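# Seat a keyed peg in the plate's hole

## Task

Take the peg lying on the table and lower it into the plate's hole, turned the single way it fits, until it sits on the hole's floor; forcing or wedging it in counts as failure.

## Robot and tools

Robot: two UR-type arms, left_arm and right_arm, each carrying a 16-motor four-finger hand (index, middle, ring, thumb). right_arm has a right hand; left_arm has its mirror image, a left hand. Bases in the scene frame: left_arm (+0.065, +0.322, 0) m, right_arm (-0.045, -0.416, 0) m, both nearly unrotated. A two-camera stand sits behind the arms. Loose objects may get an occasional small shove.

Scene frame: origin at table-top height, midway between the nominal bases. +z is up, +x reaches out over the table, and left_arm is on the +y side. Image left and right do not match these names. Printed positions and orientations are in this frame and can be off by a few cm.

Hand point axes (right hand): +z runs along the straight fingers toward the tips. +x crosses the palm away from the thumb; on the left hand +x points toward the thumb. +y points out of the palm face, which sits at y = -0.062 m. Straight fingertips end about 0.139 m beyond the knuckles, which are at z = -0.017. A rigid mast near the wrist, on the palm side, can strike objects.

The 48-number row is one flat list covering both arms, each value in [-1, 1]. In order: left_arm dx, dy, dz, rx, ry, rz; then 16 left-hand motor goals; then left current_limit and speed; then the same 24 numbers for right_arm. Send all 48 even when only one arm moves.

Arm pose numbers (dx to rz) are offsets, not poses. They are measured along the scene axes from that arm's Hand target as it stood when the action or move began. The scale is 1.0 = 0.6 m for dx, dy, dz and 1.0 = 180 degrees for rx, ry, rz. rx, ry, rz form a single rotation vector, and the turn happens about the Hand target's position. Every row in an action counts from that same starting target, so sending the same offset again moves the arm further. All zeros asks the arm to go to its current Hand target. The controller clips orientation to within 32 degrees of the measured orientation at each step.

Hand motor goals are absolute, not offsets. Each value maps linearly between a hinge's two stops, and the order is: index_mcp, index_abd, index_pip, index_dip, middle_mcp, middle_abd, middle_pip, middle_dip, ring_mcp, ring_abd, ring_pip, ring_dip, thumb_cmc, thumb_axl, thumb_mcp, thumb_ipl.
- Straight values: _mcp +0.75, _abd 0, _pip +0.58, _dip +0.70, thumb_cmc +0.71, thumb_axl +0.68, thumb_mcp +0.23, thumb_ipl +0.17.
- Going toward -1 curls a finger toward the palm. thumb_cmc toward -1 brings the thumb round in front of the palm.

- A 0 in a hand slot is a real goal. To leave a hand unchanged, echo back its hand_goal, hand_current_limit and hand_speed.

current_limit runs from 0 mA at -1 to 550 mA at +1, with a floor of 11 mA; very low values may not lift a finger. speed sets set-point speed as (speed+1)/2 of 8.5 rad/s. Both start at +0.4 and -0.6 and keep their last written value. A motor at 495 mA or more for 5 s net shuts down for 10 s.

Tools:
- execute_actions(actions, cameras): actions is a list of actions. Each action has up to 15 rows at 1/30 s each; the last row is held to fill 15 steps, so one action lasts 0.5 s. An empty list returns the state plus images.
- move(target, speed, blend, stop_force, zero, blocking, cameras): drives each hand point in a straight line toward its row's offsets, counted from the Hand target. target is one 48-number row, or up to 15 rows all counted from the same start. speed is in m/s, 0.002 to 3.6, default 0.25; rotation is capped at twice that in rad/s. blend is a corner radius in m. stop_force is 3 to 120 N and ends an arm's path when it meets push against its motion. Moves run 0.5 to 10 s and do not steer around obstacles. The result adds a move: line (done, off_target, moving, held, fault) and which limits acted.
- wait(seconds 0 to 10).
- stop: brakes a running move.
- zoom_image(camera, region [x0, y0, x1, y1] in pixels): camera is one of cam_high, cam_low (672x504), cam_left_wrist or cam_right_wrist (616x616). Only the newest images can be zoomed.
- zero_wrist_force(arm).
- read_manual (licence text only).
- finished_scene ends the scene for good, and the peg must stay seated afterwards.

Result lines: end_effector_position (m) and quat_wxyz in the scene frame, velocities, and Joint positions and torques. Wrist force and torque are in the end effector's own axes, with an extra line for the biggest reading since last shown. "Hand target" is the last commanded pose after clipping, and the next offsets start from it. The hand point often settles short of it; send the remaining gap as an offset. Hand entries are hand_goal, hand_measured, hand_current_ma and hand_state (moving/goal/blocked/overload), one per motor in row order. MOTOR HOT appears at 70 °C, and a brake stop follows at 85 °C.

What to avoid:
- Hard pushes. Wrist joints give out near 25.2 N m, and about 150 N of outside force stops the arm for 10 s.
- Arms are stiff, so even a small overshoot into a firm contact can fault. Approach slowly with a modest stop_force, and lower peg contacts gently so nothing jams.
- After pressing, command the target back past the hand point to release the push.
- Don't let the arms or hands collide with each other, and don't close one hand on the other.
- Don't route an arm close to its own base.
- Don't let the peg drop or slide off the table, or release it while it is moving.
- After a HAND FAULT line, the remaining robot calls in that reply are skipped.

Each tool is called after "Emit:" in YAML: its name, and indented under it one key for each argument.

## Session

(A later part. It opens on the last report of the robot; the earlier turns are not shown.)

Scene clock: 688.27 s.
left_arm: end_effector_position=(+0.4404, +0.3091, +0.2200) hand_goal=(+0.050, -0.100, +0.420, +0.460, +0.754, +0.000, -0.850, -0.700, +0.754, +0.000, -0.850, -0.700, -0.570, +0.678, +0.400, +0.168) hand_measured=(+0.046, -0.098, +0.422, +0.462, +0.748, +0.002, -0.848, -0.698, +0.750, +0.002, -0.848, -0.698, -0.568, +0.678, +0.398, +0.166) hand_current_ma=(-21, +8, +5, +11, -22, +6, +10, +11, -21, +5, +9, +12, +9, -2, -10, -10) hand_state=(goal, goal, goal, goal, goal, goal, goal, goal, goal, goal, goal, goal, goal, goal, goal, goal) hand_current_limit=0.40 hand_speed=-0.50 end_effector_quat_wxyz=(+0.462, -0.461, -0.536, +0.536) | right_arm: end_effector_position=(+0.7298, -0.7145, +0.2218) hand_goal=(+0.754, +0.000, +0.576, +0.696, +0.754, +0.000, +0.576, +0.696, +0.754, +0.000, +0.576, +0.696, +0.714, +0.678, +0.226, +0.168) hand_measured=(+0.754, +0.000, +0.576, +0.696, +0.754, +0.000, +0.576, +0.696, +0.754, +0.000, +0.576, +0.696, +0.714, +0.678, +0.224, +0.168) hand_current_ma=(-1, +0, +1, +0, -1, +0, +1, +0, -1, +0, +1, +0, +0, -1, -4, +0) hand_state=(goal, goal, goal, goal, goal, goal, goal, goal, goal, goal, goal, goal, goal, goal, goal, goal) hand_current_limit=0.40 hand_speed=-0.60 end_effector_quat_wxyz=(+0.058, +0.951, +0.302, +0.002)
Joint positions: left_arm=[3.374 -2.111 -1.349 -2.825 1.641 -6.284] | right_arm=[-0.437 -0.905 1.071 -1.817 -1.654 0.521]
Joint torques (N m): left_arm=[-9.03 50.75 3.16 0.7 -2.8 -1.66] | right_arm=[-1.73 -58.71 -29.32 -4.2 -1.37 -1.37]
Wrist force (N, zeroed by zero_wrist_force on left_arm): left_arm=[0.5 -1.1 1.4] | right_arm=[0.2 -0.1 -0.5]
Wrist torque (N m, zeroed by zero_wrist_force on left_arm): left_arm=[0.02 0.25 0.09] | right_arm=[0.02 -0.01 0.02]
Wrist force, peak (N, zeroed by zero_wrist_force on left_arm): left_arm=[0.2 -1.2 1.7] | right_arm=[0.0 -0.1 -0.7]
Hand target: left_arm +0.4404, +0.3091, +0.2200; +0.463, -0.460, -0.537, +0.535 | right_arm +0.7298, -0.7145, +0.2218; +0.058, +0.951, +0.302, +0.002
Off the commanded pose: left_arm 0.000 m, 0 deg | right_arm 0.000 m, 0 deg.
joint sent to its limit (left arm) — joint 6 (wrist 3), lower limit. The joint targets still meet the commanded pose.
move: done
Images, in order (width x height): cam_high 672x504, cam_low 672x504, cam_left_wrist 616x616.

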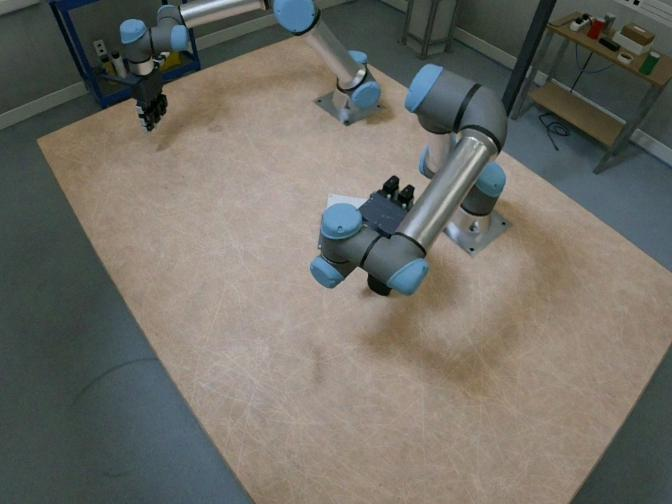

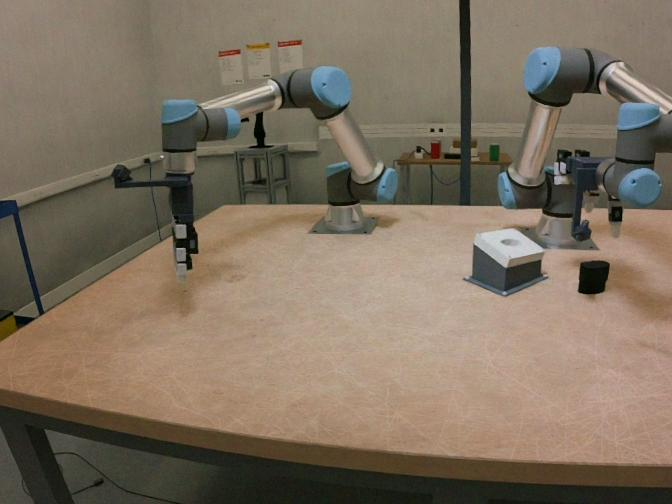

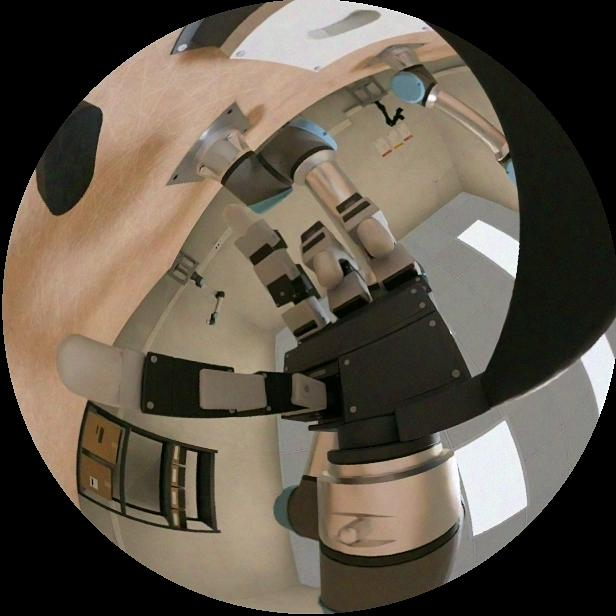

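Emit:
move:
  target: [0, 0, -0.1, 0, 0, 0, -0.3425, 0, 0.5766, 0.6957, -0.3425, 0, 0.5766, 0.6957, 0.754, 0, -0.85, -0.7, -0.571, 0.678, 0.315, 0.168, 0.4, -0.4, 0, 0, 0, 0, 0, 0, 0.754, 0, 0.576, 0.696, 0.754, 0, 0.576, 0.696, 0.754, 0, 0.576, 0.696, 0.714, 0.678, 0.226, 0.168, 0.4, -0.6]
  speed: 0.1
  cameras: ["cam_left_wrist", "cam_high", "cam_low"]

Emit:
zoom_image:
  camera: "cam_left_wrist"
  region: [0, 100, 250, 350]

Scene clock: 698.70 s.
left_arm: end_effector_position=(+0.4403, +0.3091, +0.1602) hand_goal=(-0.342, +0.000, +0.576, +0.696, -0.342, +0.000, +0.576, +0.696, +0.754, +0.000, -0.850, -0.700, -0.570, +0.678, +0.316, +0.168) hand_measured=(-0.342, -0.002, +0.572, +0.694, -0.342, +0.002, +0.572, +0.694, +0.748, +0.002, -0.848, -0.698, -0.568, +0.678, +0.318, +0.166) hand_current_ma=(-3, -10, -17, -12, -2, +6, -17, -12, -22, +5, +9, +12, +9, -2, +7, -9) hand_state=(goal, goal, goal, goal, goal, goal, goal, goal, goal, goal, goal, goal, goal, goal, goal, goal) hand_current_limit=0.40 hand_speed=-0.40 end_effector_quat_wxyz=(+0.462, -0.460, -0.536, +0.536) | right_arm: end_effector_position=(+0.7298, -0.7145, +0.2218) hand_goal=(+0.754, +0.000, +0.576, +0.696, +0.754, +0.000, +0.576, +0.696, +0.754, +0.000, +0.576, +0.696, +0.714, +0.678, +0.226, +0.168) hand_measured=(+0.754, +0.000, +0.576, +0.696, +0.754, +0.000, +0.576, +0.696, +0.754, +0.000, +0.576, +0.696, +0.714, +0.678, +0.224, +0.168) hand_current_ma=(-1, +0, +1, +0, -1, +0, +1, +0, -1, +0, +1, +0, +0, -1, -4, +0) hand_state=(goal, goal, goal, goal, goal, goal, goal, goal, goal, goal, goal, goal, goal, goal, goal, goal) hand_current_limit=0.40 hand_speed=-0.60 end_effector_quat_wxyz=(+0.058, +0.951, +0.302, +0.002)
Joint positions: left_arm=[3.374 -2.164 -1.427 -2.694 1.641 -6.285] | right_arm=[-0.437 -0.905 1.071 -1.817 -1.654 0.521]
Joint torques (N m): left_arm=[-4.64 36.68 3.39 0.72 -2.18 -1.55] | right_arm=[-0.73 -58.57 -29.31 -4.14 -1.21 -1.54]
Wrist force (N, zeroed by zero_wrist_force on left_arm): left_arm=[0.5 -1.2 1.6] | right_arm=[0.1 0.0 -0.6]
Wrist torque (N m, zeroed by zero_wrist_force on left_arm): left_arm=[0.03 0.26 0.08] | right_arm=[0.06 0.00 0.01]
Wrist force, peak (N, zeroed by zero_wrist_force on left_arm): left_arm=[0.5 -2.0 1.7] | right_arm=[0.1 -0.2 -0.6]
Hand target: left_arm +0.4404, +0.3091, +0.1600; +0.463, -0.460, -0.537, +0.535 | right_arm +0.7298, -0.7145, +0.2218; +0.058, +0.951, +0.302, +0.002
Off the commanded pose: left_arm 0.000 m, 0 deg | right_arm 0.000 m, 0 deg.
joint sent to its limit (left arm) — joint 6 (wrist 3), lower limit. The joint targets still meet the commanded pose.
move: done
Images, in order (width x height): cam_high 672x504, cam_low 672x504, cam_left_wrist 616x616.

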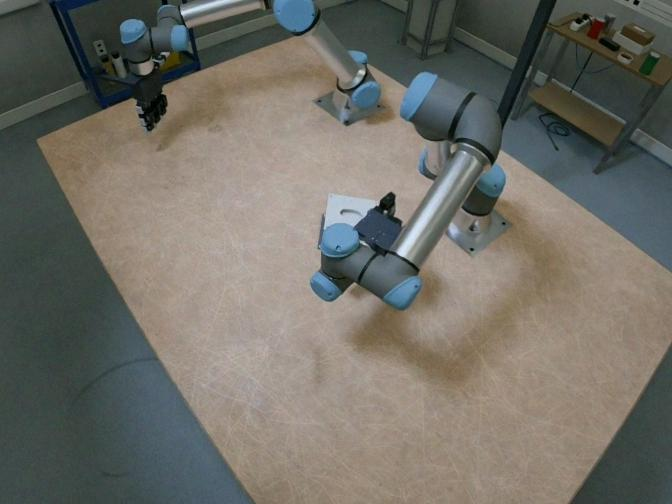

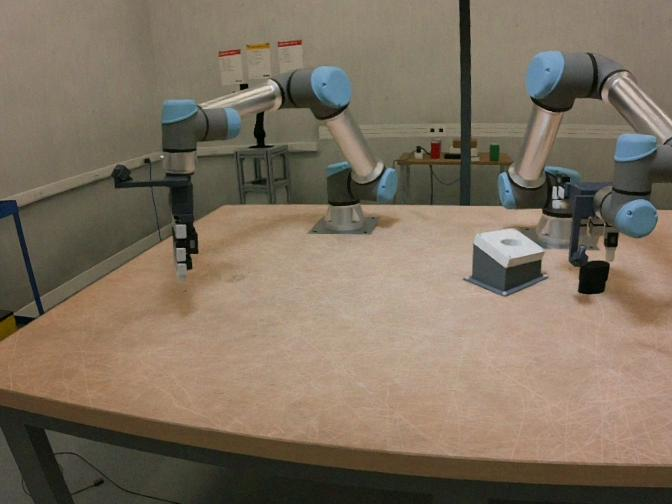

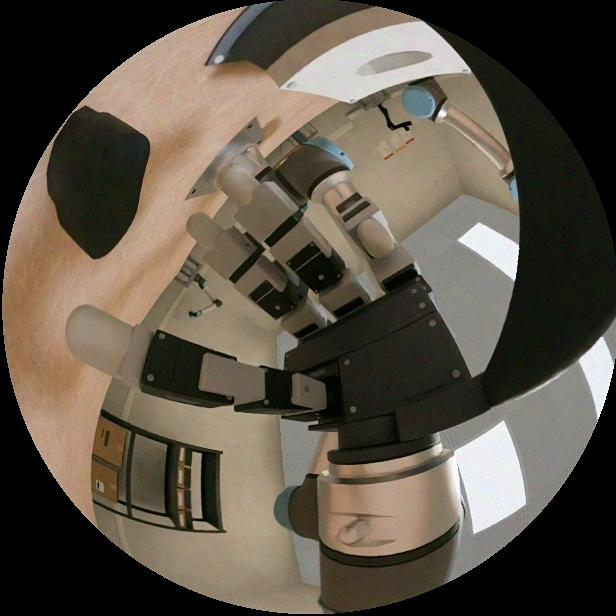

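Scaled by 2.016 from the camera's 616x616 image, which has a finer 880x880 frame.

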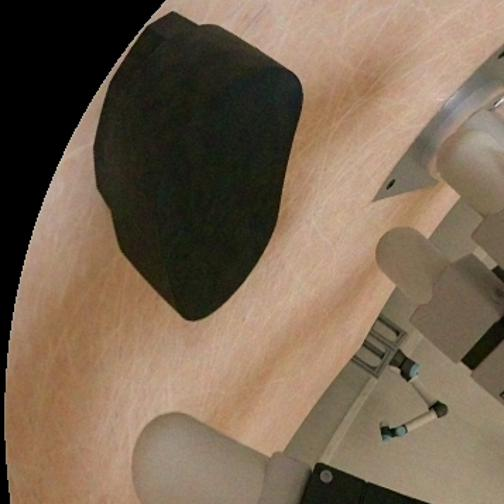

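Emit:
move:
  target: [0, 0, -0.1, 0, 0, 0, -0.3425, 0, 0.5766, 0.6957, -0.3425, 0, 0.5766, 0.6957, 0.754, 0, -0.85, -0.7, -0.571, 0.678, 0.315, 0.168, 0.4, -0.4, 0, 0, 0, 0, 0, 0, 0.754, 0, 0.576, 0.696, 0.754, 0, 0.576, 0.696, 0.754, 0, 0.576, 0.696, 0.714, 0.678, 0.226, 0.168, 0.4, -0.6]
  speed: 0.06
  stop_force: 4
  cameras: ["cam_left_wrist", "cam_low"]

Emit:
zoom_image:
  camera: "cam_left_wrist"
  region: [50, 120, 300, 370]

Scene clock: 709.60 s.
left_arm: end_effector_position=(+0.4404, +0.3091, +0.1000) hand_goal=(-0.342, +0.000, +0.576, +0.696, -0.342, +0.000, +0.576, +0.696, +0.754, +0.000, -0.850, -0.700, -0.570, +0.678, +0.316, +0.168) hand_measured=(-0.342, -0.002, +0.572, +0.694, -0.342, +0.002, +0.572, +0.694, +0.748, +0.002, -0.848, -0.698, -0.568, +0.678, +0.318, +0.166) hand_current_ma=(-3, -10, -17, -12, -2, +6, -17, -12, -22, +5, +9, +12, +9, -2, +7, -9) hand_state=(goal, goal, goal, goal, goal, goal, goal, goal, goal, goal, goal, goal, goal, goal, goal, goal) hand_current_limit=0.40 hand_speed=-0.40 end_effector_quat_wxyz=(+0.462, -0.460, -0.536, +0.536) | right_arm: end_effector_position=(+0.7298, -0.7145, +0.2218) hand_goal=(+0.754, +0.000, +0.576, +0.696, +0.754, +0.000, +0.576, +0.696, +0.754, +0.000, +0.576, +0.696, +0.714, +0.678, +0.226, +0.168) hand_measured=(+0.754, +0.000, +0.576, +0.696, +0.754, +0.000, +0.576, +0.696, +0.754, +0.000, +0.576, +0.696, +0.714, +0.678, +0.224, +0.168) hand_current_ma=(-1, +0, +1, +0, -1, +0, +1, +0, -1, +0, +1, +0, +0, -1, -4, +0) hand_state=(goal, goal, goal, goal, goal, goal, goal, goal, goal, goal, goal, goal, goal, goal, goal, goal) hand_current_limit=0.40 hand_speed=-0.60 end_effector_quat_wxyz=(+0.058, +0.951, +0.302, +0.002)
Joint positions: left_arm=[3.374 -2.234 -1.482 -2.569 1.641 -6.285] | right_arm=[-0.437 -0.905 1.071 -1.817 -1.654 0.521]
Joint torques (N m): left_arm=[9.36 38.12 2.12 0.68 2.47 -1.44] | right_arm=[-0.56 -59.78 -29.08 -4.08 -1.23 -1.33]
Wrist force (N, zeroed by zero_wrist_force on left_arm): left_arm=[0.7 -1.4 1.3] | right_arm=[0.0 -0.1 -0.3]
Wrist torque (N m, zeroed by zero_wrist_force on left_arm): left_arm=[0.03 0.25 0.10] | right_arm=[0.01 0.00 0.00]
Wrist force, peak (N, zeroed by zero_wrist_force on left_arm): left_arm=[0.7 -1.4 1.8] | right_arm=[0.4 0.0 -0.6]
Hand target: left_arm +0.4404, +0.3091, +0.1000; +0.463, -0.460, -0.537, +0.535 | right_arm +0.7298, -0.7145, +0.2218; +0.058, +0.951, +0.302, +0.002
Off the commanded pose: left_arm 0.000 m, 0 deg | right_arm 0.000 m, 0 deg.
joint sent to its limit (left arm) — joint 6 (wrist 3), lower limit. The joint targets still meet the commanded pose.
move: done
Images, in order (width x height): cam_low 672x504, cam_left_wrist 616x616.

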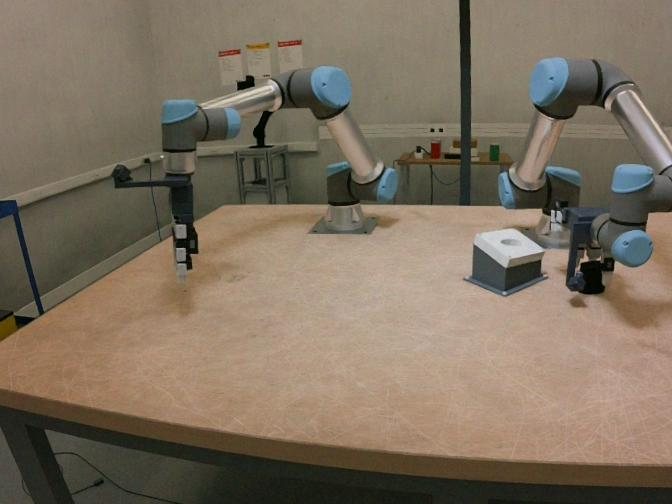

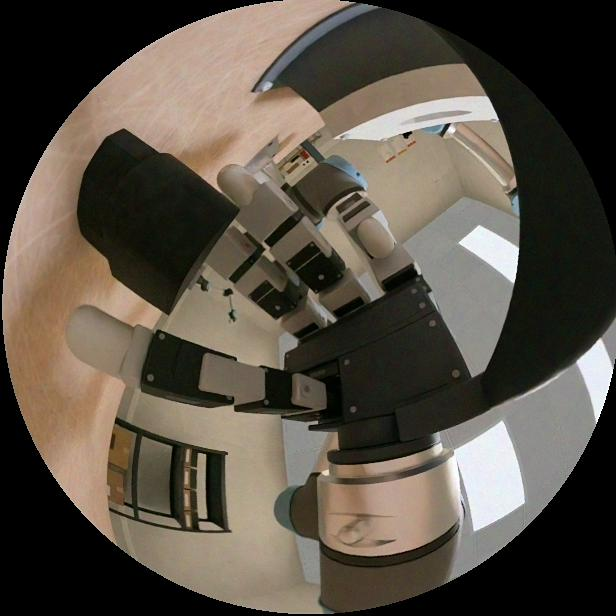

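Scaled by 2.016 from the camera's 616x616 image, which has a finer 880x880 frame.

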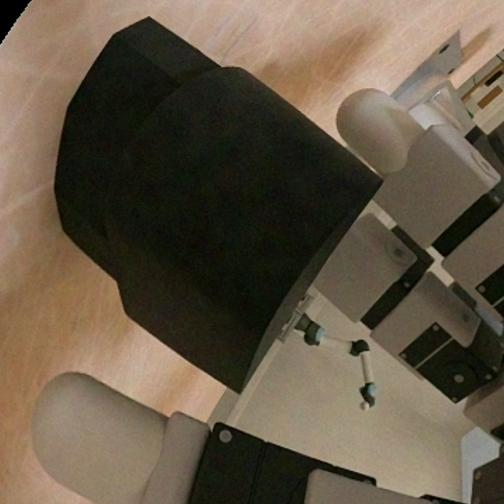

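Emit:
move:
  target: [0, 0, 0, 0, 0, 0, -0.3425, 0, 0.5766, 0.6957, -0.3425, 0, 0.5766, 0.6957, 0.754, 0, -0.85, -0.7, -0.571, 0.678, 0.235, 0.16, 0.4, -0.8, 0, 0, 0, 0, 0, 0, 0.754, 0, 0.576, 0.696, 0.754, 0, 0.576, 0.696, 0.754, 0, 0.576, 0.696, 0.714, 0.678, 0.226, 0.168, 0.4, -0.6]
  speed: 0.05

Emit:
move:
  target: [0, 0, 0, 0, 0, 0, -0.56, 0, 0.54, 0.67, -0.56, 0, 0.54, 0.67, 0.754, 0, -0.85, -0.7, -0.571, 0.678, 0.235, 0.16, 0.4, -0.88, 0, 0, 0, 0, 0, 0, 0.754, 0, 0.576, 0.696, 0.754, 0, 0.576, 0.696, 0.754, 0, 0.576, 0.696, 0.714, 0.678, 0.226, 0.168, 0.4, -0.6]
  speed: 0.05
  cameras: ["cam_left_wrist"]

Emit:
zoom_image:
  camera: "cam_left_wrist"
  region: [50, 120, 300, 370]

Scene clock: 713.63 s.
left_arm: end_effector_position=(+0.4404, +0.3091, +0.1000) hand_goal=(-0.342, +0.000, +0.576, +0.696, -0.342, +0.000, +0.576, +0.696, +0.754, +0.000, -0.850, -0.700, -0.570, +0.678, +0.236, +0.160) hand_measured=(-0.342, -0.002, +0.572, +0.694, -0.342, +0.002, +0.572, +0.694, +0.748, +0.002, -0.848, -0.698, -0.568, +0.678, +0.238, +0.162) hand_current_ma=(-3, -10, -17, -12, -2, +6, -17, -12, -22, +5, +9, +12, +9, -2, +10, +9) hand_state=(goal, goal, goal, goal, goal, goal, goal, goal, goal, goal, goal, goal, goal, goal, goal, goal) hand_current_limit=0.40 hand_speed=-0.80 end_effector_quat_wxyz=(+0.462, -0.460, -0.536, +0.536) | right_arm: end_effector_position=(+0.7298, -0.7145, +0.2218) hand_goal=(+0.754, +0.000, +0.576, +0.696, +0.754, +0.000, +0.576, +0.696, +0.754, +0.000, +0.576, +0.696, +0.714, +0.678, +0.226, +0.168) hand_measured=(+0.754, +0.000, +0.576, +0.696, +0.754, +0.000, +0.576, +0.696, +0.754, +0.000, +0.576, +0.696, +0.714, +0.678, +0.224, +0.168) hand_current_ma=(-1, +0, +1, +0, -1, +0, +1, +0, -1, +0, +1, +0, +0, -1, -4, +0) hand_state=(goal, goal, goal, goal, goal, goal, goal, goal, goal, goal, goal, goal, goal, goal, goal, goal) hand_current_limit=0.40 hand_speed=-0.60 end_effector_quat_wxyz=(+0.058, +0.951, +0.302, +0.002)
Joint positions: left_arm=[3.374 -2.234 -1.482 -2.569 1.641 -6.285] | right_arm=[-0.437 -0.905 1.071 -1.817 -1.654 0.521]
Joint torques (N m): left_arm=[9.82 38.48 2.43 0.63 2.52 -1.39] | right_arm=[-1.28 -60.44 -29.01 -4.22 -1.38 -1.49]
Wrist force (N, zeroed by zero_wrist_force on left_arm): left_arm=[0.8 -1.4 1.4] | right_arm=[0.1 -0.1 -0.3]
Wrist torque (N m, zeroed by zero_wrist_force on left_arm): left_arm=[0.02 0.23 0.12] | right_arm=[0.01 -0.01 0.01]
Wrist force, peak (N, zeroed by zero_wrist_force on left_arm): left_arm=[0.8 -1.4 1.4] | right_arm=[0.2 0.0 -0.6]
Hand target: left_arm +0.4404, +0.3091, +0.1000; +0.463, -0.460, -0.537, +0.535 | right_arm +0.7298, -0.7145, +0.2218; +0.058, +0.951, +0.302, +0.002
Off the commanded pose: left_arm 0.000 m, 0 deg | right_arm 0.000 m, 0 deg.
joint sent to its limit (left arm) — joint 6 (wrist 3), lower limit. The joint targets still meet the commanded pose.
move: done

Scene clock: 714.40 s.
left_arm: end_effector_position=(+0.4404, +0.3091, +0.1000) hand_goal=(-0.560, +0.000, +0.540, +0.670, -0.560, +0.000, +0.540, +0.670, +0.754, +0.000, -0.850, -0.700, -0.570, +0.678, +0.236, +0.160) hand_measured=(-0.520, +0.000, +0.550, +0.674, -0.544, +0.002, +0.542, +0.672, +0.748, +0.002, -0.848, -0.698, -0.570, +0.678, +0.242, +0.162) hand_current_ma=(+194, -1, +37, +16, +76, +6, +11, +11, -22, +5, +9, +12, +3, -2, +34, +9) hand_state=(blocked, goal, goal, goal, goal, goal, goal, goal, goal, goal, goal, goal, goal, goal, goal, goal) hand_current_limit=0.40 hand_speed=-0.88 end_effector_quat_wxyz=(+0.462, -0.460, -0.536, +0.536) | right_arm: end_effector_position=(+0.7298, -0.7145, +0.2218) hand_goal=(+0.754, +0.000, +0.576, +0.696, +0.754, +0.000, +0.576, +0.696, +0.754, +0.000, +0.576, +0.696, +0.714, +0.678, +0.226, +0.168) hand_measured=(+0.754, +0.000, +0.576, +0.696, +0.754, +0.000, +0.576, +0.696, +0.754, +0.000, +0.576, +0.696, +0.714, +0.678, +0.224, +0.168) hand_current_ma=(-1, +0, +1, +0, -1, +0, +1, +0, -1, +0, +1, +0, +0, -1, -4, +0) hand_state=(goal, goal, goal, goal, goal, goal, goal, goal, goal, goal, goal, goal, goal, goal, goal, goal) hand_current_limit=0.40 hand_speed=-0.60 end_effector_quat_wxyz=(+0.058, +0.951, +0.302, +0.002)
Joint positions: left_arm=[3.374 -2.234 -1.482 -2.569 1.641 -6.285] | right_arm=[-0.437 -0.905 1.071 -1.817 -1.654 0.521]
Joint torques (N m): left_arm=[9.61 38.36 2.93 0.24 2.48 -1.35] | right_arm=[-0.93 -59.68 -29.12 -4.15 -1.15 -1.54]
Wrist force (N, zeroed by zero_wrist_force on left_arm): left_arm=[0.6 -1.0 1.7] | right_arm=[0.0 0.0 -0.4]
Wrist torque (N m, zeroed by zero_wrist_force on left_arm): left_arm=[0.09 0.25 0.10] | right_arm=[0.02 0.01 0.00]
Wrist force, peak (N, zeroed by zero_wrist_force on left_arm): left_arm=[0.5 -1.3 1.9] | right_arm=[-0.1 0.2 -0.6]
Hand target: left_arm +0.4404, +0.3091, +0.1000; +0.463, -0.460, -0.537, +0.535 | right_arm +0.7298, -0.7145, +0.2218; +0.058, +0.951, +0.302, +0.002
Off the commanded pose: left_arm 0.000 m, 0 deg | right_arm 0.000 m, 0 deg.
joint sent to its limit (left arm) — joint 6 (wrist 3), lower limit. The joint targets still meet the commanded pose.
move: done
Images, in order (width x height): cam_left_wrist 616x616.

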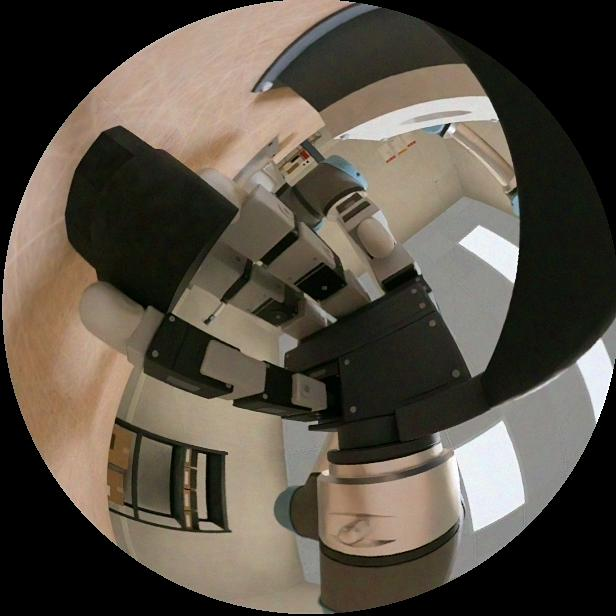

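Scaled by 2.016 from the camera's 616x616 image, which has a finer 880x880 frame.

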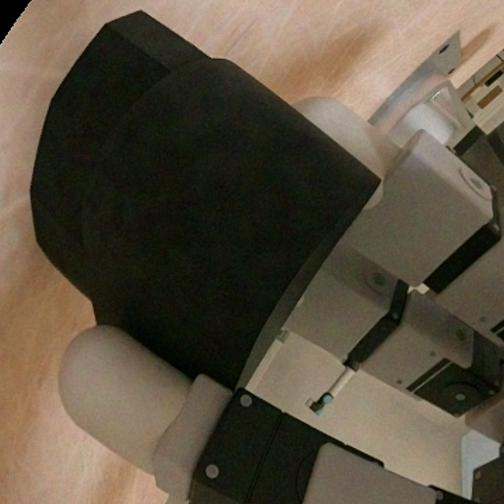

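Emit:
move:
  target: [0, 0, 0, 0, 0, 0, -0.60, 0, 0.51, 0.655, -0.61, 0, 0.51, 0.655, 0.754, 0, -0.85, -0.7, -0.571, 0.678, 0.15, 0.12, 0.76, -0.85, 0, 0, 0, 0, 0, 0, 0.754, 0, 0.576, 0.696, 0.754, 0, 0.576, 0.696, 0.754, 0, 0.576, 0.696, 0.714, 0.678, 0.226, 0.168, 0.4, -0.6]
  speed: 0.05

Emit:
zero_wrist_force:
  arm: "left_arm"

Emit:
move:
  target: [0, 0, 0.06, 0, 0, 0, -0.60, 0, 0.51, 0.655, -0.61, 0, 0.51, 0.655, 0.754, 0, -0.85, -0.7, -0.571, 0.678, 0.15, 0.12, 0.76, -0.85, 0, 0, 0, 0, 0, 0, 0.754, 0, 0.576, 0.696, 0.754, 0, 0.576, 0.696, 0.754, 0, 0.576, 0.696, 0.714, 0.678, 0.226, 0.168, 0.4, -0.6]
  speed: 0.03
  cameras: ["cam_left_wrist", "cam_low"]

Emit:
zoom_image:
  camera: "cam_left_wrist"
  region: [50, 120, 300, 370]

Emit:
zoom_image:
  camera: "cam_low"
  region: [540, 180, 672, 310]

Scene clock: 719.20 s.
left_arm: end_effector_position=(+0.4404, +0.3091, +0.1000) hand_goal=(-0.600, +0.000, +0.510, +0.656, -0.610, +0.000, +0.510, +0.656, +0.754, +0.000, -0.850, -0.700, -0.570, +0.678, +0.150, +0.120) hand_measured=(-0.522, +0.000, +0.550, +0.674, -0.544, +0.002, +0.542, +0.670, +0.748, +0.002, -0.848, -0.698, -0.570, +0.676, +0.242, +0.146) hand_current_ma=(+385, -1, +175, +78, +319, +4, +138, +61, -22, +5, +9, +12, +2, -6, +484, +156) hand_state=(blocked, goal, blocked, goal, blocked, goal, blocked, goal, goal, goal, goal, goal, goal, goal, blocked, blocked) hand_current_limit=0.76 hand_speed=-0.85 end_effector_quat_wxyz=(+0.462, -0.460, -0.536, +0.536) | right_arm: end_effector_position=(+0.7298, -0.7145, +0.2218) hand_goal=(+0.754, +0.000, +0.576, +0.696, +0.754, +0.000, +0.576, +0.696, +0.754, +0.000, +0.576, +0.696, +0.714, +0.678, +0.226, +0.168) hand_measured=(+0.754, +0.000, +0.576, +0.696, +0.754, +0.000, +0.576, +0.696, +0.754, +0.000, +0.576, +0.696, +0.714, +0.678, +0.224, +0.168) hand_current_ma=(-1, +0, +1, +0, -1, +0, +1, +0, -1, +0, +1, +0, +0, -1, -4, +0) hand_state=(goal, goal, goal, goal, goal, goal, goal, goal, goal, goal, goal, goal, goal, goal, goal, goal) hand_current_limit=0.40 hand_speed=-0.60 end_effector_quat_wxyz=(+0.058, +0.951, +0.302, +0.002)
Joint positions: left_arm=[3.374 -2.234 -1.482 -2.569 1.641 -6.285] | right_arm=[-0.437 -0.905 1.071 -1.817 -1.654 0.521]
Joint torques (N m): left_arm=[9.11 41.56 4.86 -2.92 2.51 -1.3] | right_arm=[-0.48 -60.43 -29.27 -4.1 -1.22 -1.4]
Wrist force (N, zeroed by zero_wrist_force on left_arm): left_arm=[0.6 -0.8 1.4] | right_arm=[-0.1 0.0 -0.4]
Wrist torque (N m, zeroed by zero_wrist_force on left_arm): left_arm=[0.12 0.26 0.10] | right_arm=[0.03 0.02 -0.01]
Wrist force, peak (N, zeroed by zero_wrist_force on left_arm): left_arm=[0.6 -0.9 1.9] | right_arm=[0.2 0.3 -0.6]
Hand target: left_arm +0.4404, +0.3091, +0.1000; +0.463, -0.460, -0.537, +0.535 | right_arm +0.7298, -0.7145, +0.2218; +0.058, +0.951, +0.302, +0.002
Off the commanded pose: left_arm 0.000 m, 0 deg | right_arm 0.000 m, 0 deg.
joint sent to its limit (left arm) — joint 6 (wrist 3), lower limit. The joint targets still meet the commanded pose.
move: done

Wrist force sensor zeroed.

Scene clock: 720.80 s.
left_arm: end_effector_position=(+0.4403, +0.3091, +0.1358) hand_goal=(-0.600, +0.000, +0.510, +0.656, -0.610, +0.000, +0.510, +0.656, +0.754, +0.000, -0.850, -0.700, -0.570, +0.678, +0.150, +0.120) hand_measured=(-0.522, +0.000, +0.550, +0.674, -0.546, +0.000, +0.542, +0.670, +0.748, +0.002, -0.848, -0.698, -0.568, +0.676, +0.242, +0.146) hand_current_ma=(+385, -1, +175, +78, +318, -1, +138, +61, -22, +5, +9, +12, +5, -6, +484, +156) hand_state=(blocked, goal, blocked, goal, blocked, goal, blocked, goal, goal, goal, goal, goal, goal, goal, blocked, blocked) hand_current_limit=0.76 hand_speed=-0.85 end_effector_quat_wxyz=(+0.462, -0.460, -0.536, +0.536) | right_arm: end_effector_position=(+0.7298, -0.7145, +0.2218) hand_goal=(+0.754, +0.000, +0.576, +0.696, +0.754, +0.000, +0.576, +0.696, +0.754, +0.000, +0.576, +0.696, +0.714, +0.678, +0.226, +0.168) hand_measured=(+0.754, +0.000, +0.576, +0.696, +0.754, +0.000, +0.576, +0.696, +0.754, +0.000, +0.576, +0.696, +0.714, +0.678, +0.224, +0.168) hand_current_ma=(-1, +0, +1, +0, -1, +0, +1, +0, -1, +0, +1, +0, +0, -1, -4, +0) hand_state=(goal, goal, goal, goal, goal, goal, goal, goal, goal, goal, goal, goal, goal, goal, goal, goal) hand_current_limit=0.40 hand_speed=-0.60 end_effector_quat_wxyz=(+0.058, +0.951, +0.302, +0.002)
Joint positions: left_arm=[3.374 -2.191 -1.452 -2.642 1.641 -6.285] | right_arm=[-0.437 -0.905 1.071 -1.817 -1.654 0.521]
Joint torques (N m): left_arm=[9.79 52.6 33.23 -4.45 2.44 -1.28] | right_arm=[-0.75 -60.48 -29.24 -4.11 -1.21 -1.39]
Wrist force (N, zeroed by zero_wrist_force on left_arm): left_arm=[-0.1 1.2 0.3] | right_arm=[-0.1 0.0 -0.4]
Wrist torque (N m, zeroed by zero_wrist_force on left_arm): left_arm=[0.03 0.00 -0.01] | right_arm=[0.03 0.02 -0.01]
Wrist force, peak (N, zeroed by zero_wrist_force on left_arm): left_arm=[-0.1 1.4 0.2] | right_arm=[0.0 0.0 -0.7]
Hand target: left_arm +0.4404, +0.3091, +0.1360; +0.463, -0.460, -0.537, +0.535 | right_arm +0.7298, -0.7145, +0.2218; +0.058, +0.951, +0.302, +0.002
Off the commanded pose: left_arm 0.000 m, 0 deg | right_arm 0.000 m, 0 deg.
joint sent to its limit (left arm) — joint 6 (wrist 3), lower limit. The joint targets still meet the commanded pose.
move: done
Images, in order (width x height): cam_low 672x504, cam_left_wrist 616x616.

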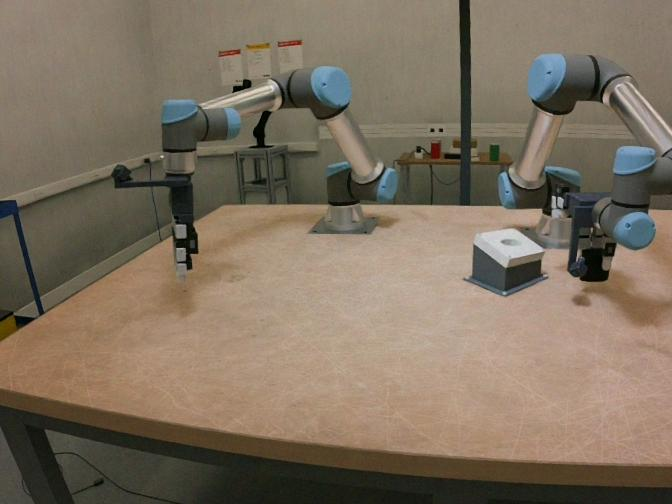

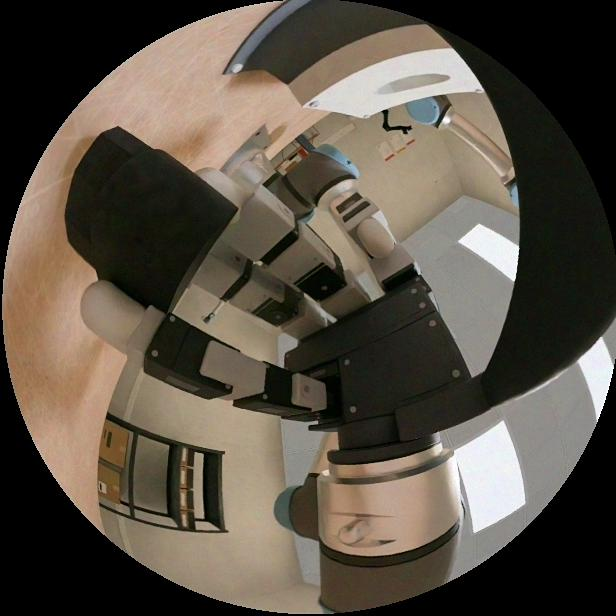

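Scaled by 2.016 from the camera's 616x616 image, which has a finer 880x880 frame.

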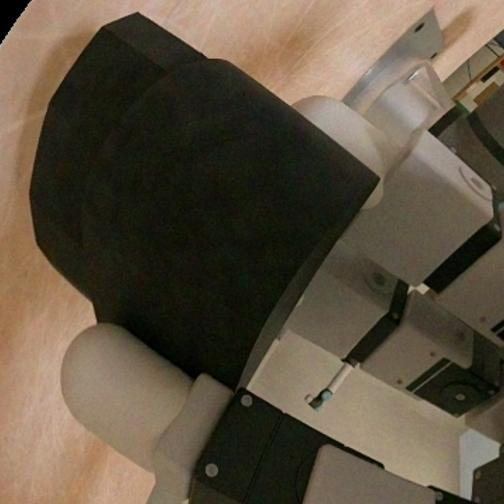

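Scaled by 3.818 from the camera's 672x504 image, which has a finer 960x720 frame.

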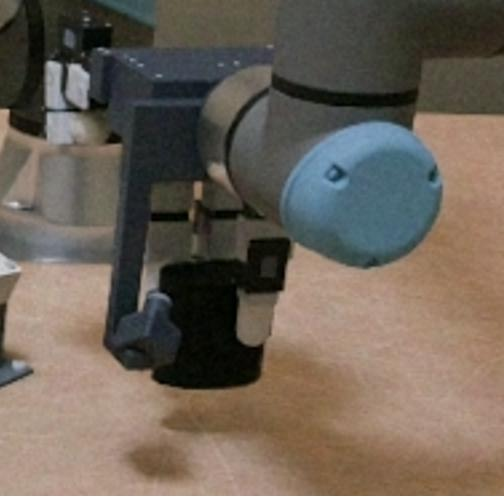

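Emit:
move:
  target:
    - [0,0,0.2333,0,0,0,-0.60,0,0.51,0.655,-0.61,0,0.51,0.655,0.754,0,-0.85,-0.7,-0.571,0.678,0.15,0.12,0.76,-0.85,0,0,0,0,0,0,0.754,0,0.576,0.696,0.754,0,0.576,0.696,0.754,0,0.576,0.696,0.714,0.678,0.226,0.168,0.4,-0.6]
  speed: 0.12
  cameras: ["cam_low"]

Scene clock: 742.57 s.
left_arm: end_effector_position=(+0.4403, +0.3091, +0.2758) hand_goal=(-0.600, +0.000, +0.510, +0.656, -0.610, +0.000, +0.510, +0.656, +0.754, +0.000, -0.850, -0.700, -0.570, +0.678, +0.150, +0.120) hand_measured=(-0.522, +0.000, +0.550, +0.674, -0.546, +0.000, +0.542, +0.670, +0.748, +0.002, -0.848, -0.698, -0.568, +0.676, +0.242, +0.146) hand_current_ma=(+385, -1, +175, +78, +318, -1, +138, +61, -23, +5, +9, +12, +5, -6, +484, +156) hand_state=(blocked, goal, blocked, goal, blocked, goal, blocked, goal, goal, goal, goal, goal, goal, goal, blocked, blocked) hand_current_limit=0.76 hand_speed=-0.85 end_effector_quat_wxyz=(+0.462, -0.460, -0.536, +0.536) | right_arm: end_effector_position=(+0.7298, -0.7145, +0.2218) hand_goal=(+0.754, +0.000, +0.576, +0.696, +0.754, +0.000, +0.576, +0.696, +0.754, +0.000, +0.576, +0.696, +0.714, +0.678, +0.226, +0.168) hand_measured=(+0.754, +0.000, +0.576, +0.696, +0.754, +0.000, +0.576, +0.696, +0.754, +0.000, +0.576, +0.696, +0.714, +0.678, +0.224, +0.168) hand_current_ma=(-1, +0, +1, +0, -1, +0, +1, +0, -1, +0, +1, +0, +0, -1, -4, +0) hand_state=(goal, goal, goal, goal, goal, goal, goal, goal, goal, goal, goal, goal, goal, goal, goal, goal) hand_current_limit=0.40 hand_speed=-0.60 end_effector_quat_wxyz=(+0.058, +0.951, +0.302, +0.002)
Joint positions: left_arm=[3.374 -2.076 -1.256 -2.953 1.641 -6.285] | right_arm=[-0.437 -0.905 1.071 -1.817 -1.654 0.521]
Joint torques (N m): left_arm=[1.45 51.14 35.76 -4.28 1.21 -1.24] | right_arm=[-1.51 -61.12 -29.62 -4.12 -1.29 -1.34]
Wrist force (N, zeroed by zero_wrist_force on left_arm): left_arm=[0.0 1.0 0.1] | right_arm=[-0.1 0.1 -0.5]
Wrist torque (N m, zeroed by zero_wrist_force on left_arm): left_arm=[0.03 -0.03 0.01] | right_arm=[0.06 0.02 -0.01]
Wrist force, peak (N, zeroed by zero_wrist_force on left_arm): left_arm=[-0.1 1.9 0.1] | right_arm=[0.1 -0.2 -0.7]
Hand target: left_arm +0.4404, +0.3091, +0.2760; +0.463, -0.460, -0.537, +0.535 | right_arm +0.7298, -0.7145, +0.2218; +0.058, +0.951, +0.302, +0.002
Off the commanded pose: left_arm 0.000 m, 0 deg | right_arm 0.000 m, 0 deg.
joint sent to its limit (left arm) — joint 6 (wrist 3), lower limit. The joint targets still meet the commanded pose.
move: done
Images, in order (width x height): cam_low 672x504.

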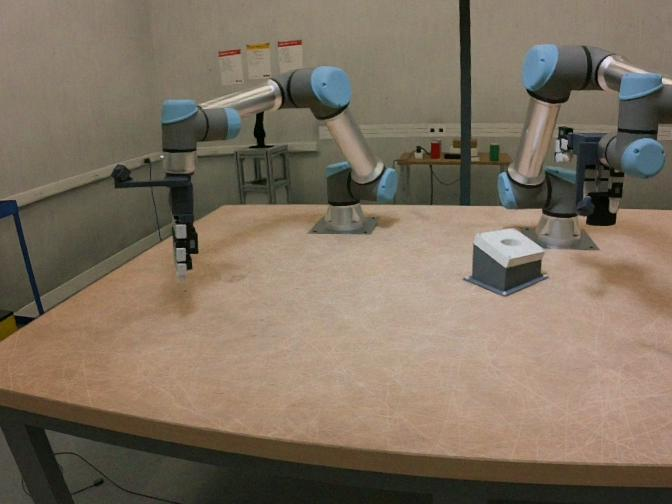

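Emit:
move:
  target:
    - [-0.0568,-0.2805,0.008,-0.0939,0.0674,0.1961,-0.60,0,0.51,0.655,-0.61,0,0.51,0.655,0.754,0,-0.85,-0.7,-0.571,0.678,0.15,0.12,0.76,-0.85,0,0,0,0,0,0,0.754,0,0.576,0.696,0.754,0,0.576,0.696,0.754,0,0.576,0.696,0.714,0.678,0.226,0.168,0.4,-0.6]
  speed: 0.12
  cameras: ["all"]

Scene clock: 748.70 s.
left_arm: end_effector_position=(+0.4063, +0.1409, +0.2808) hand_goal=(-0.600, +0.000, +0.510, +0.656, -0.610, +0.000, +0.510, +0.656, +0.754, +0.000, -0.850, -0.700, -0.570, +0.678, +0.150, +0.120) hand_measured=(-0.522, +0.000, +0.550, +0.674, -0.548, -0.002, +0.542, +0.670, +0.748, +0.002, -0.848, -0.698, -0.564, +0.676, +0.242, +0.146) hand_current_ma=(+385, +3, +175, +78, +300, -3, +138, +61, -23, +5, +9, +12, +22, -6, +484, +156) hand_state=(blocked, goal, blocked, goal, blocked, goal, blocked, goal, goal, goal, goal, goal, goal, goal, blocked, blocked) hand_current_limit=0.76 hand_speed=-0.85 end_effector_quat_wxyz=(+0.261, -0.280, -0.516, +0.766) | right_arm: end_effector_position=(+0.7298, -0.7145, +0.2218) hand_goal=(+0.754, +0.000, +0.576, +0.696, +0.754, +0.000, +0.576, +0.696, +0.754, +0.000, +0.576, +0.696, +0.714, +0.678, +0.226, +0.168) hand_measured=(+0.754, +0.000, +0.576, +0.696, +0.754, +0.000, +0.576, +0.696, +0.754, +0.000, +0.576, +0.696, +0.714, +0.678, +0.224, +0.168) hand_current_ma=(-1, +0, +1, +0, -1, +0, +1, +0, -1, +0, +1, +0, +0, -1, -4, +0) hand_state=(goal, goal, goal, goal, goal, goal, goal, goal, goal, goal, goal, goal, goal, goal, goal, goal) hand_current_limit=0.40 hand_speed=-0.60 end_effector_quat_wxyz=(+0.058, +0.951, +0.302, +0.002)
Joint positions: left_arm=[3.37 -2.026 -1.531 -3.088 1.071 -5.935] | right_arm=[-0.437 -0.905 1.071 -1.817 -1.654 0.521]
Joint torques (N m): left_arm=[-9.15 47.04 2.65 -4.88 -2.15 1.54] | right_arm=[-1.24 -60.71 -28.74 -4.26 -1.48 -1.42]
Wrist force (N, zeroed by zero_wrist_force on left_arm): left_arm=[-0.2 1.2 -0.6] | right_arm=[0.0 0.1 -0.5]
Wrist torque (N m, zeroed by zero_wrist_force on left_arm): left_arm=[-0.09 -0.11 -0.29] | right_arm=[0.05 0.01 0.01]
Wrist force, peak (N, zeroed by zero_wrist_force on left_arm): left_arm=[0.0 1.7 -0.6] | right_arm=[-0.2 0.0 -0.7]
Hand target: left_arm +0.4063, +0.1408, +0.2808; +0.261, -0.280, -0.516, +0.766 | right_arm +0.7298, -0.7145, +0.2218; +0.058, +0.951, +0.302, +0.002
Off the commanded pose: left_arm 0.000 m, 0 deg | right_arm 0.000 m, 0 deg.
move: done

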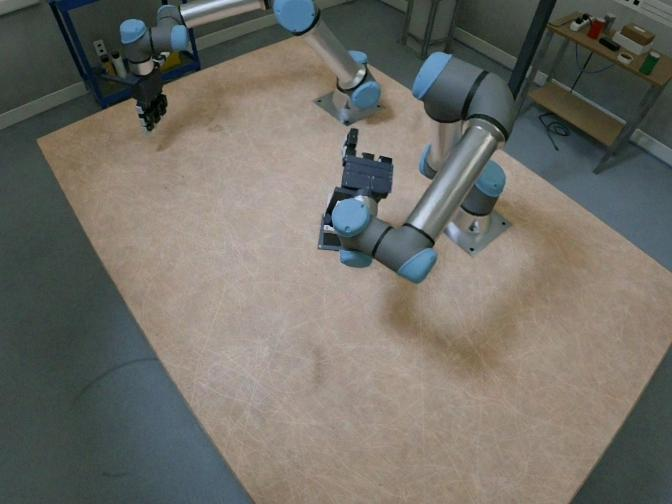

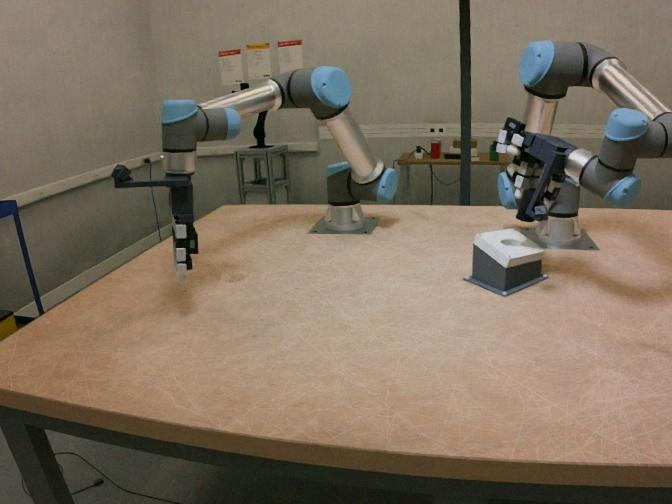

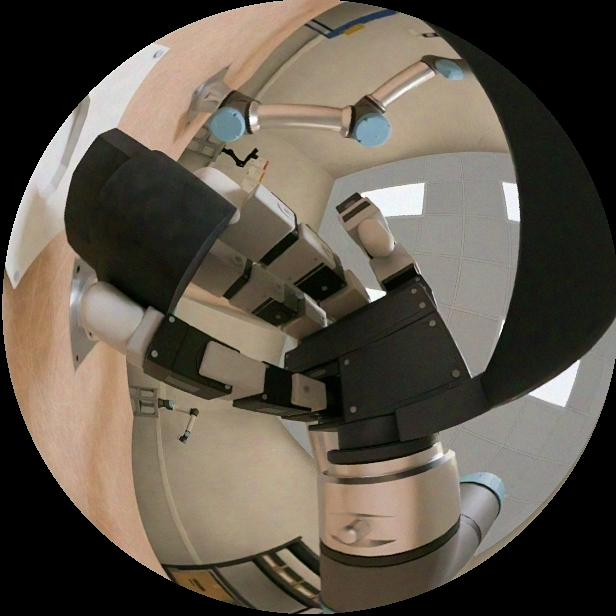

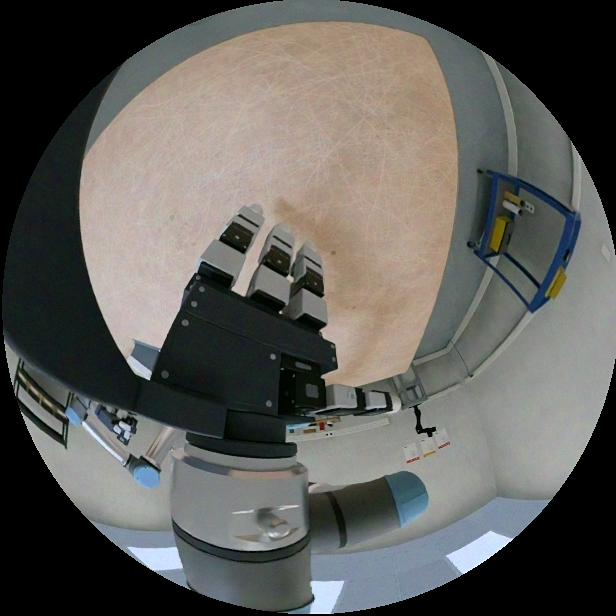

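Emit:
zoom_image:
  camera: "cam_left_wrist"
  region: [0, 20, 250, 270]

Emit:
zoom_image:
  camera: "cam_low"
  region: [440, 100, 600, 320]

Emit:
zoom_image:
  camera: "cam_high"
  region: [290, 110, 430, 290]

Scaled by 2.016 from the camera's 616x616 image, which has a finer 880x880 frame.

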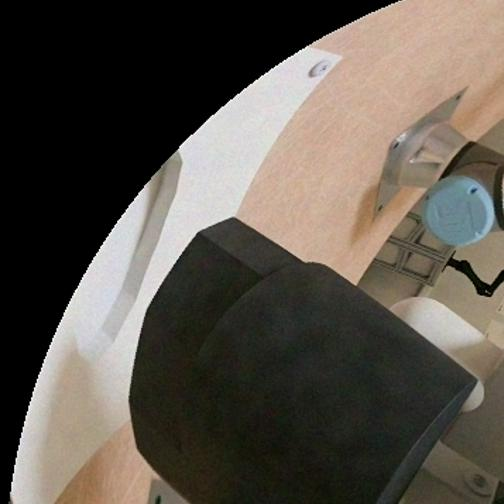

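Scaled by 2.291 from the camera's 672x504 image, which has a finer 960x720 frame.

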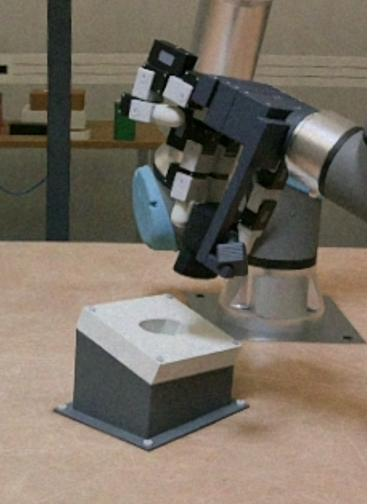

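Scaled by 2.800 from the camera's 672x504 image, which has a finer 960x720 frame.

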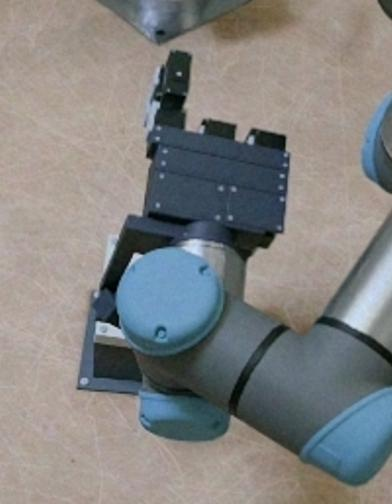

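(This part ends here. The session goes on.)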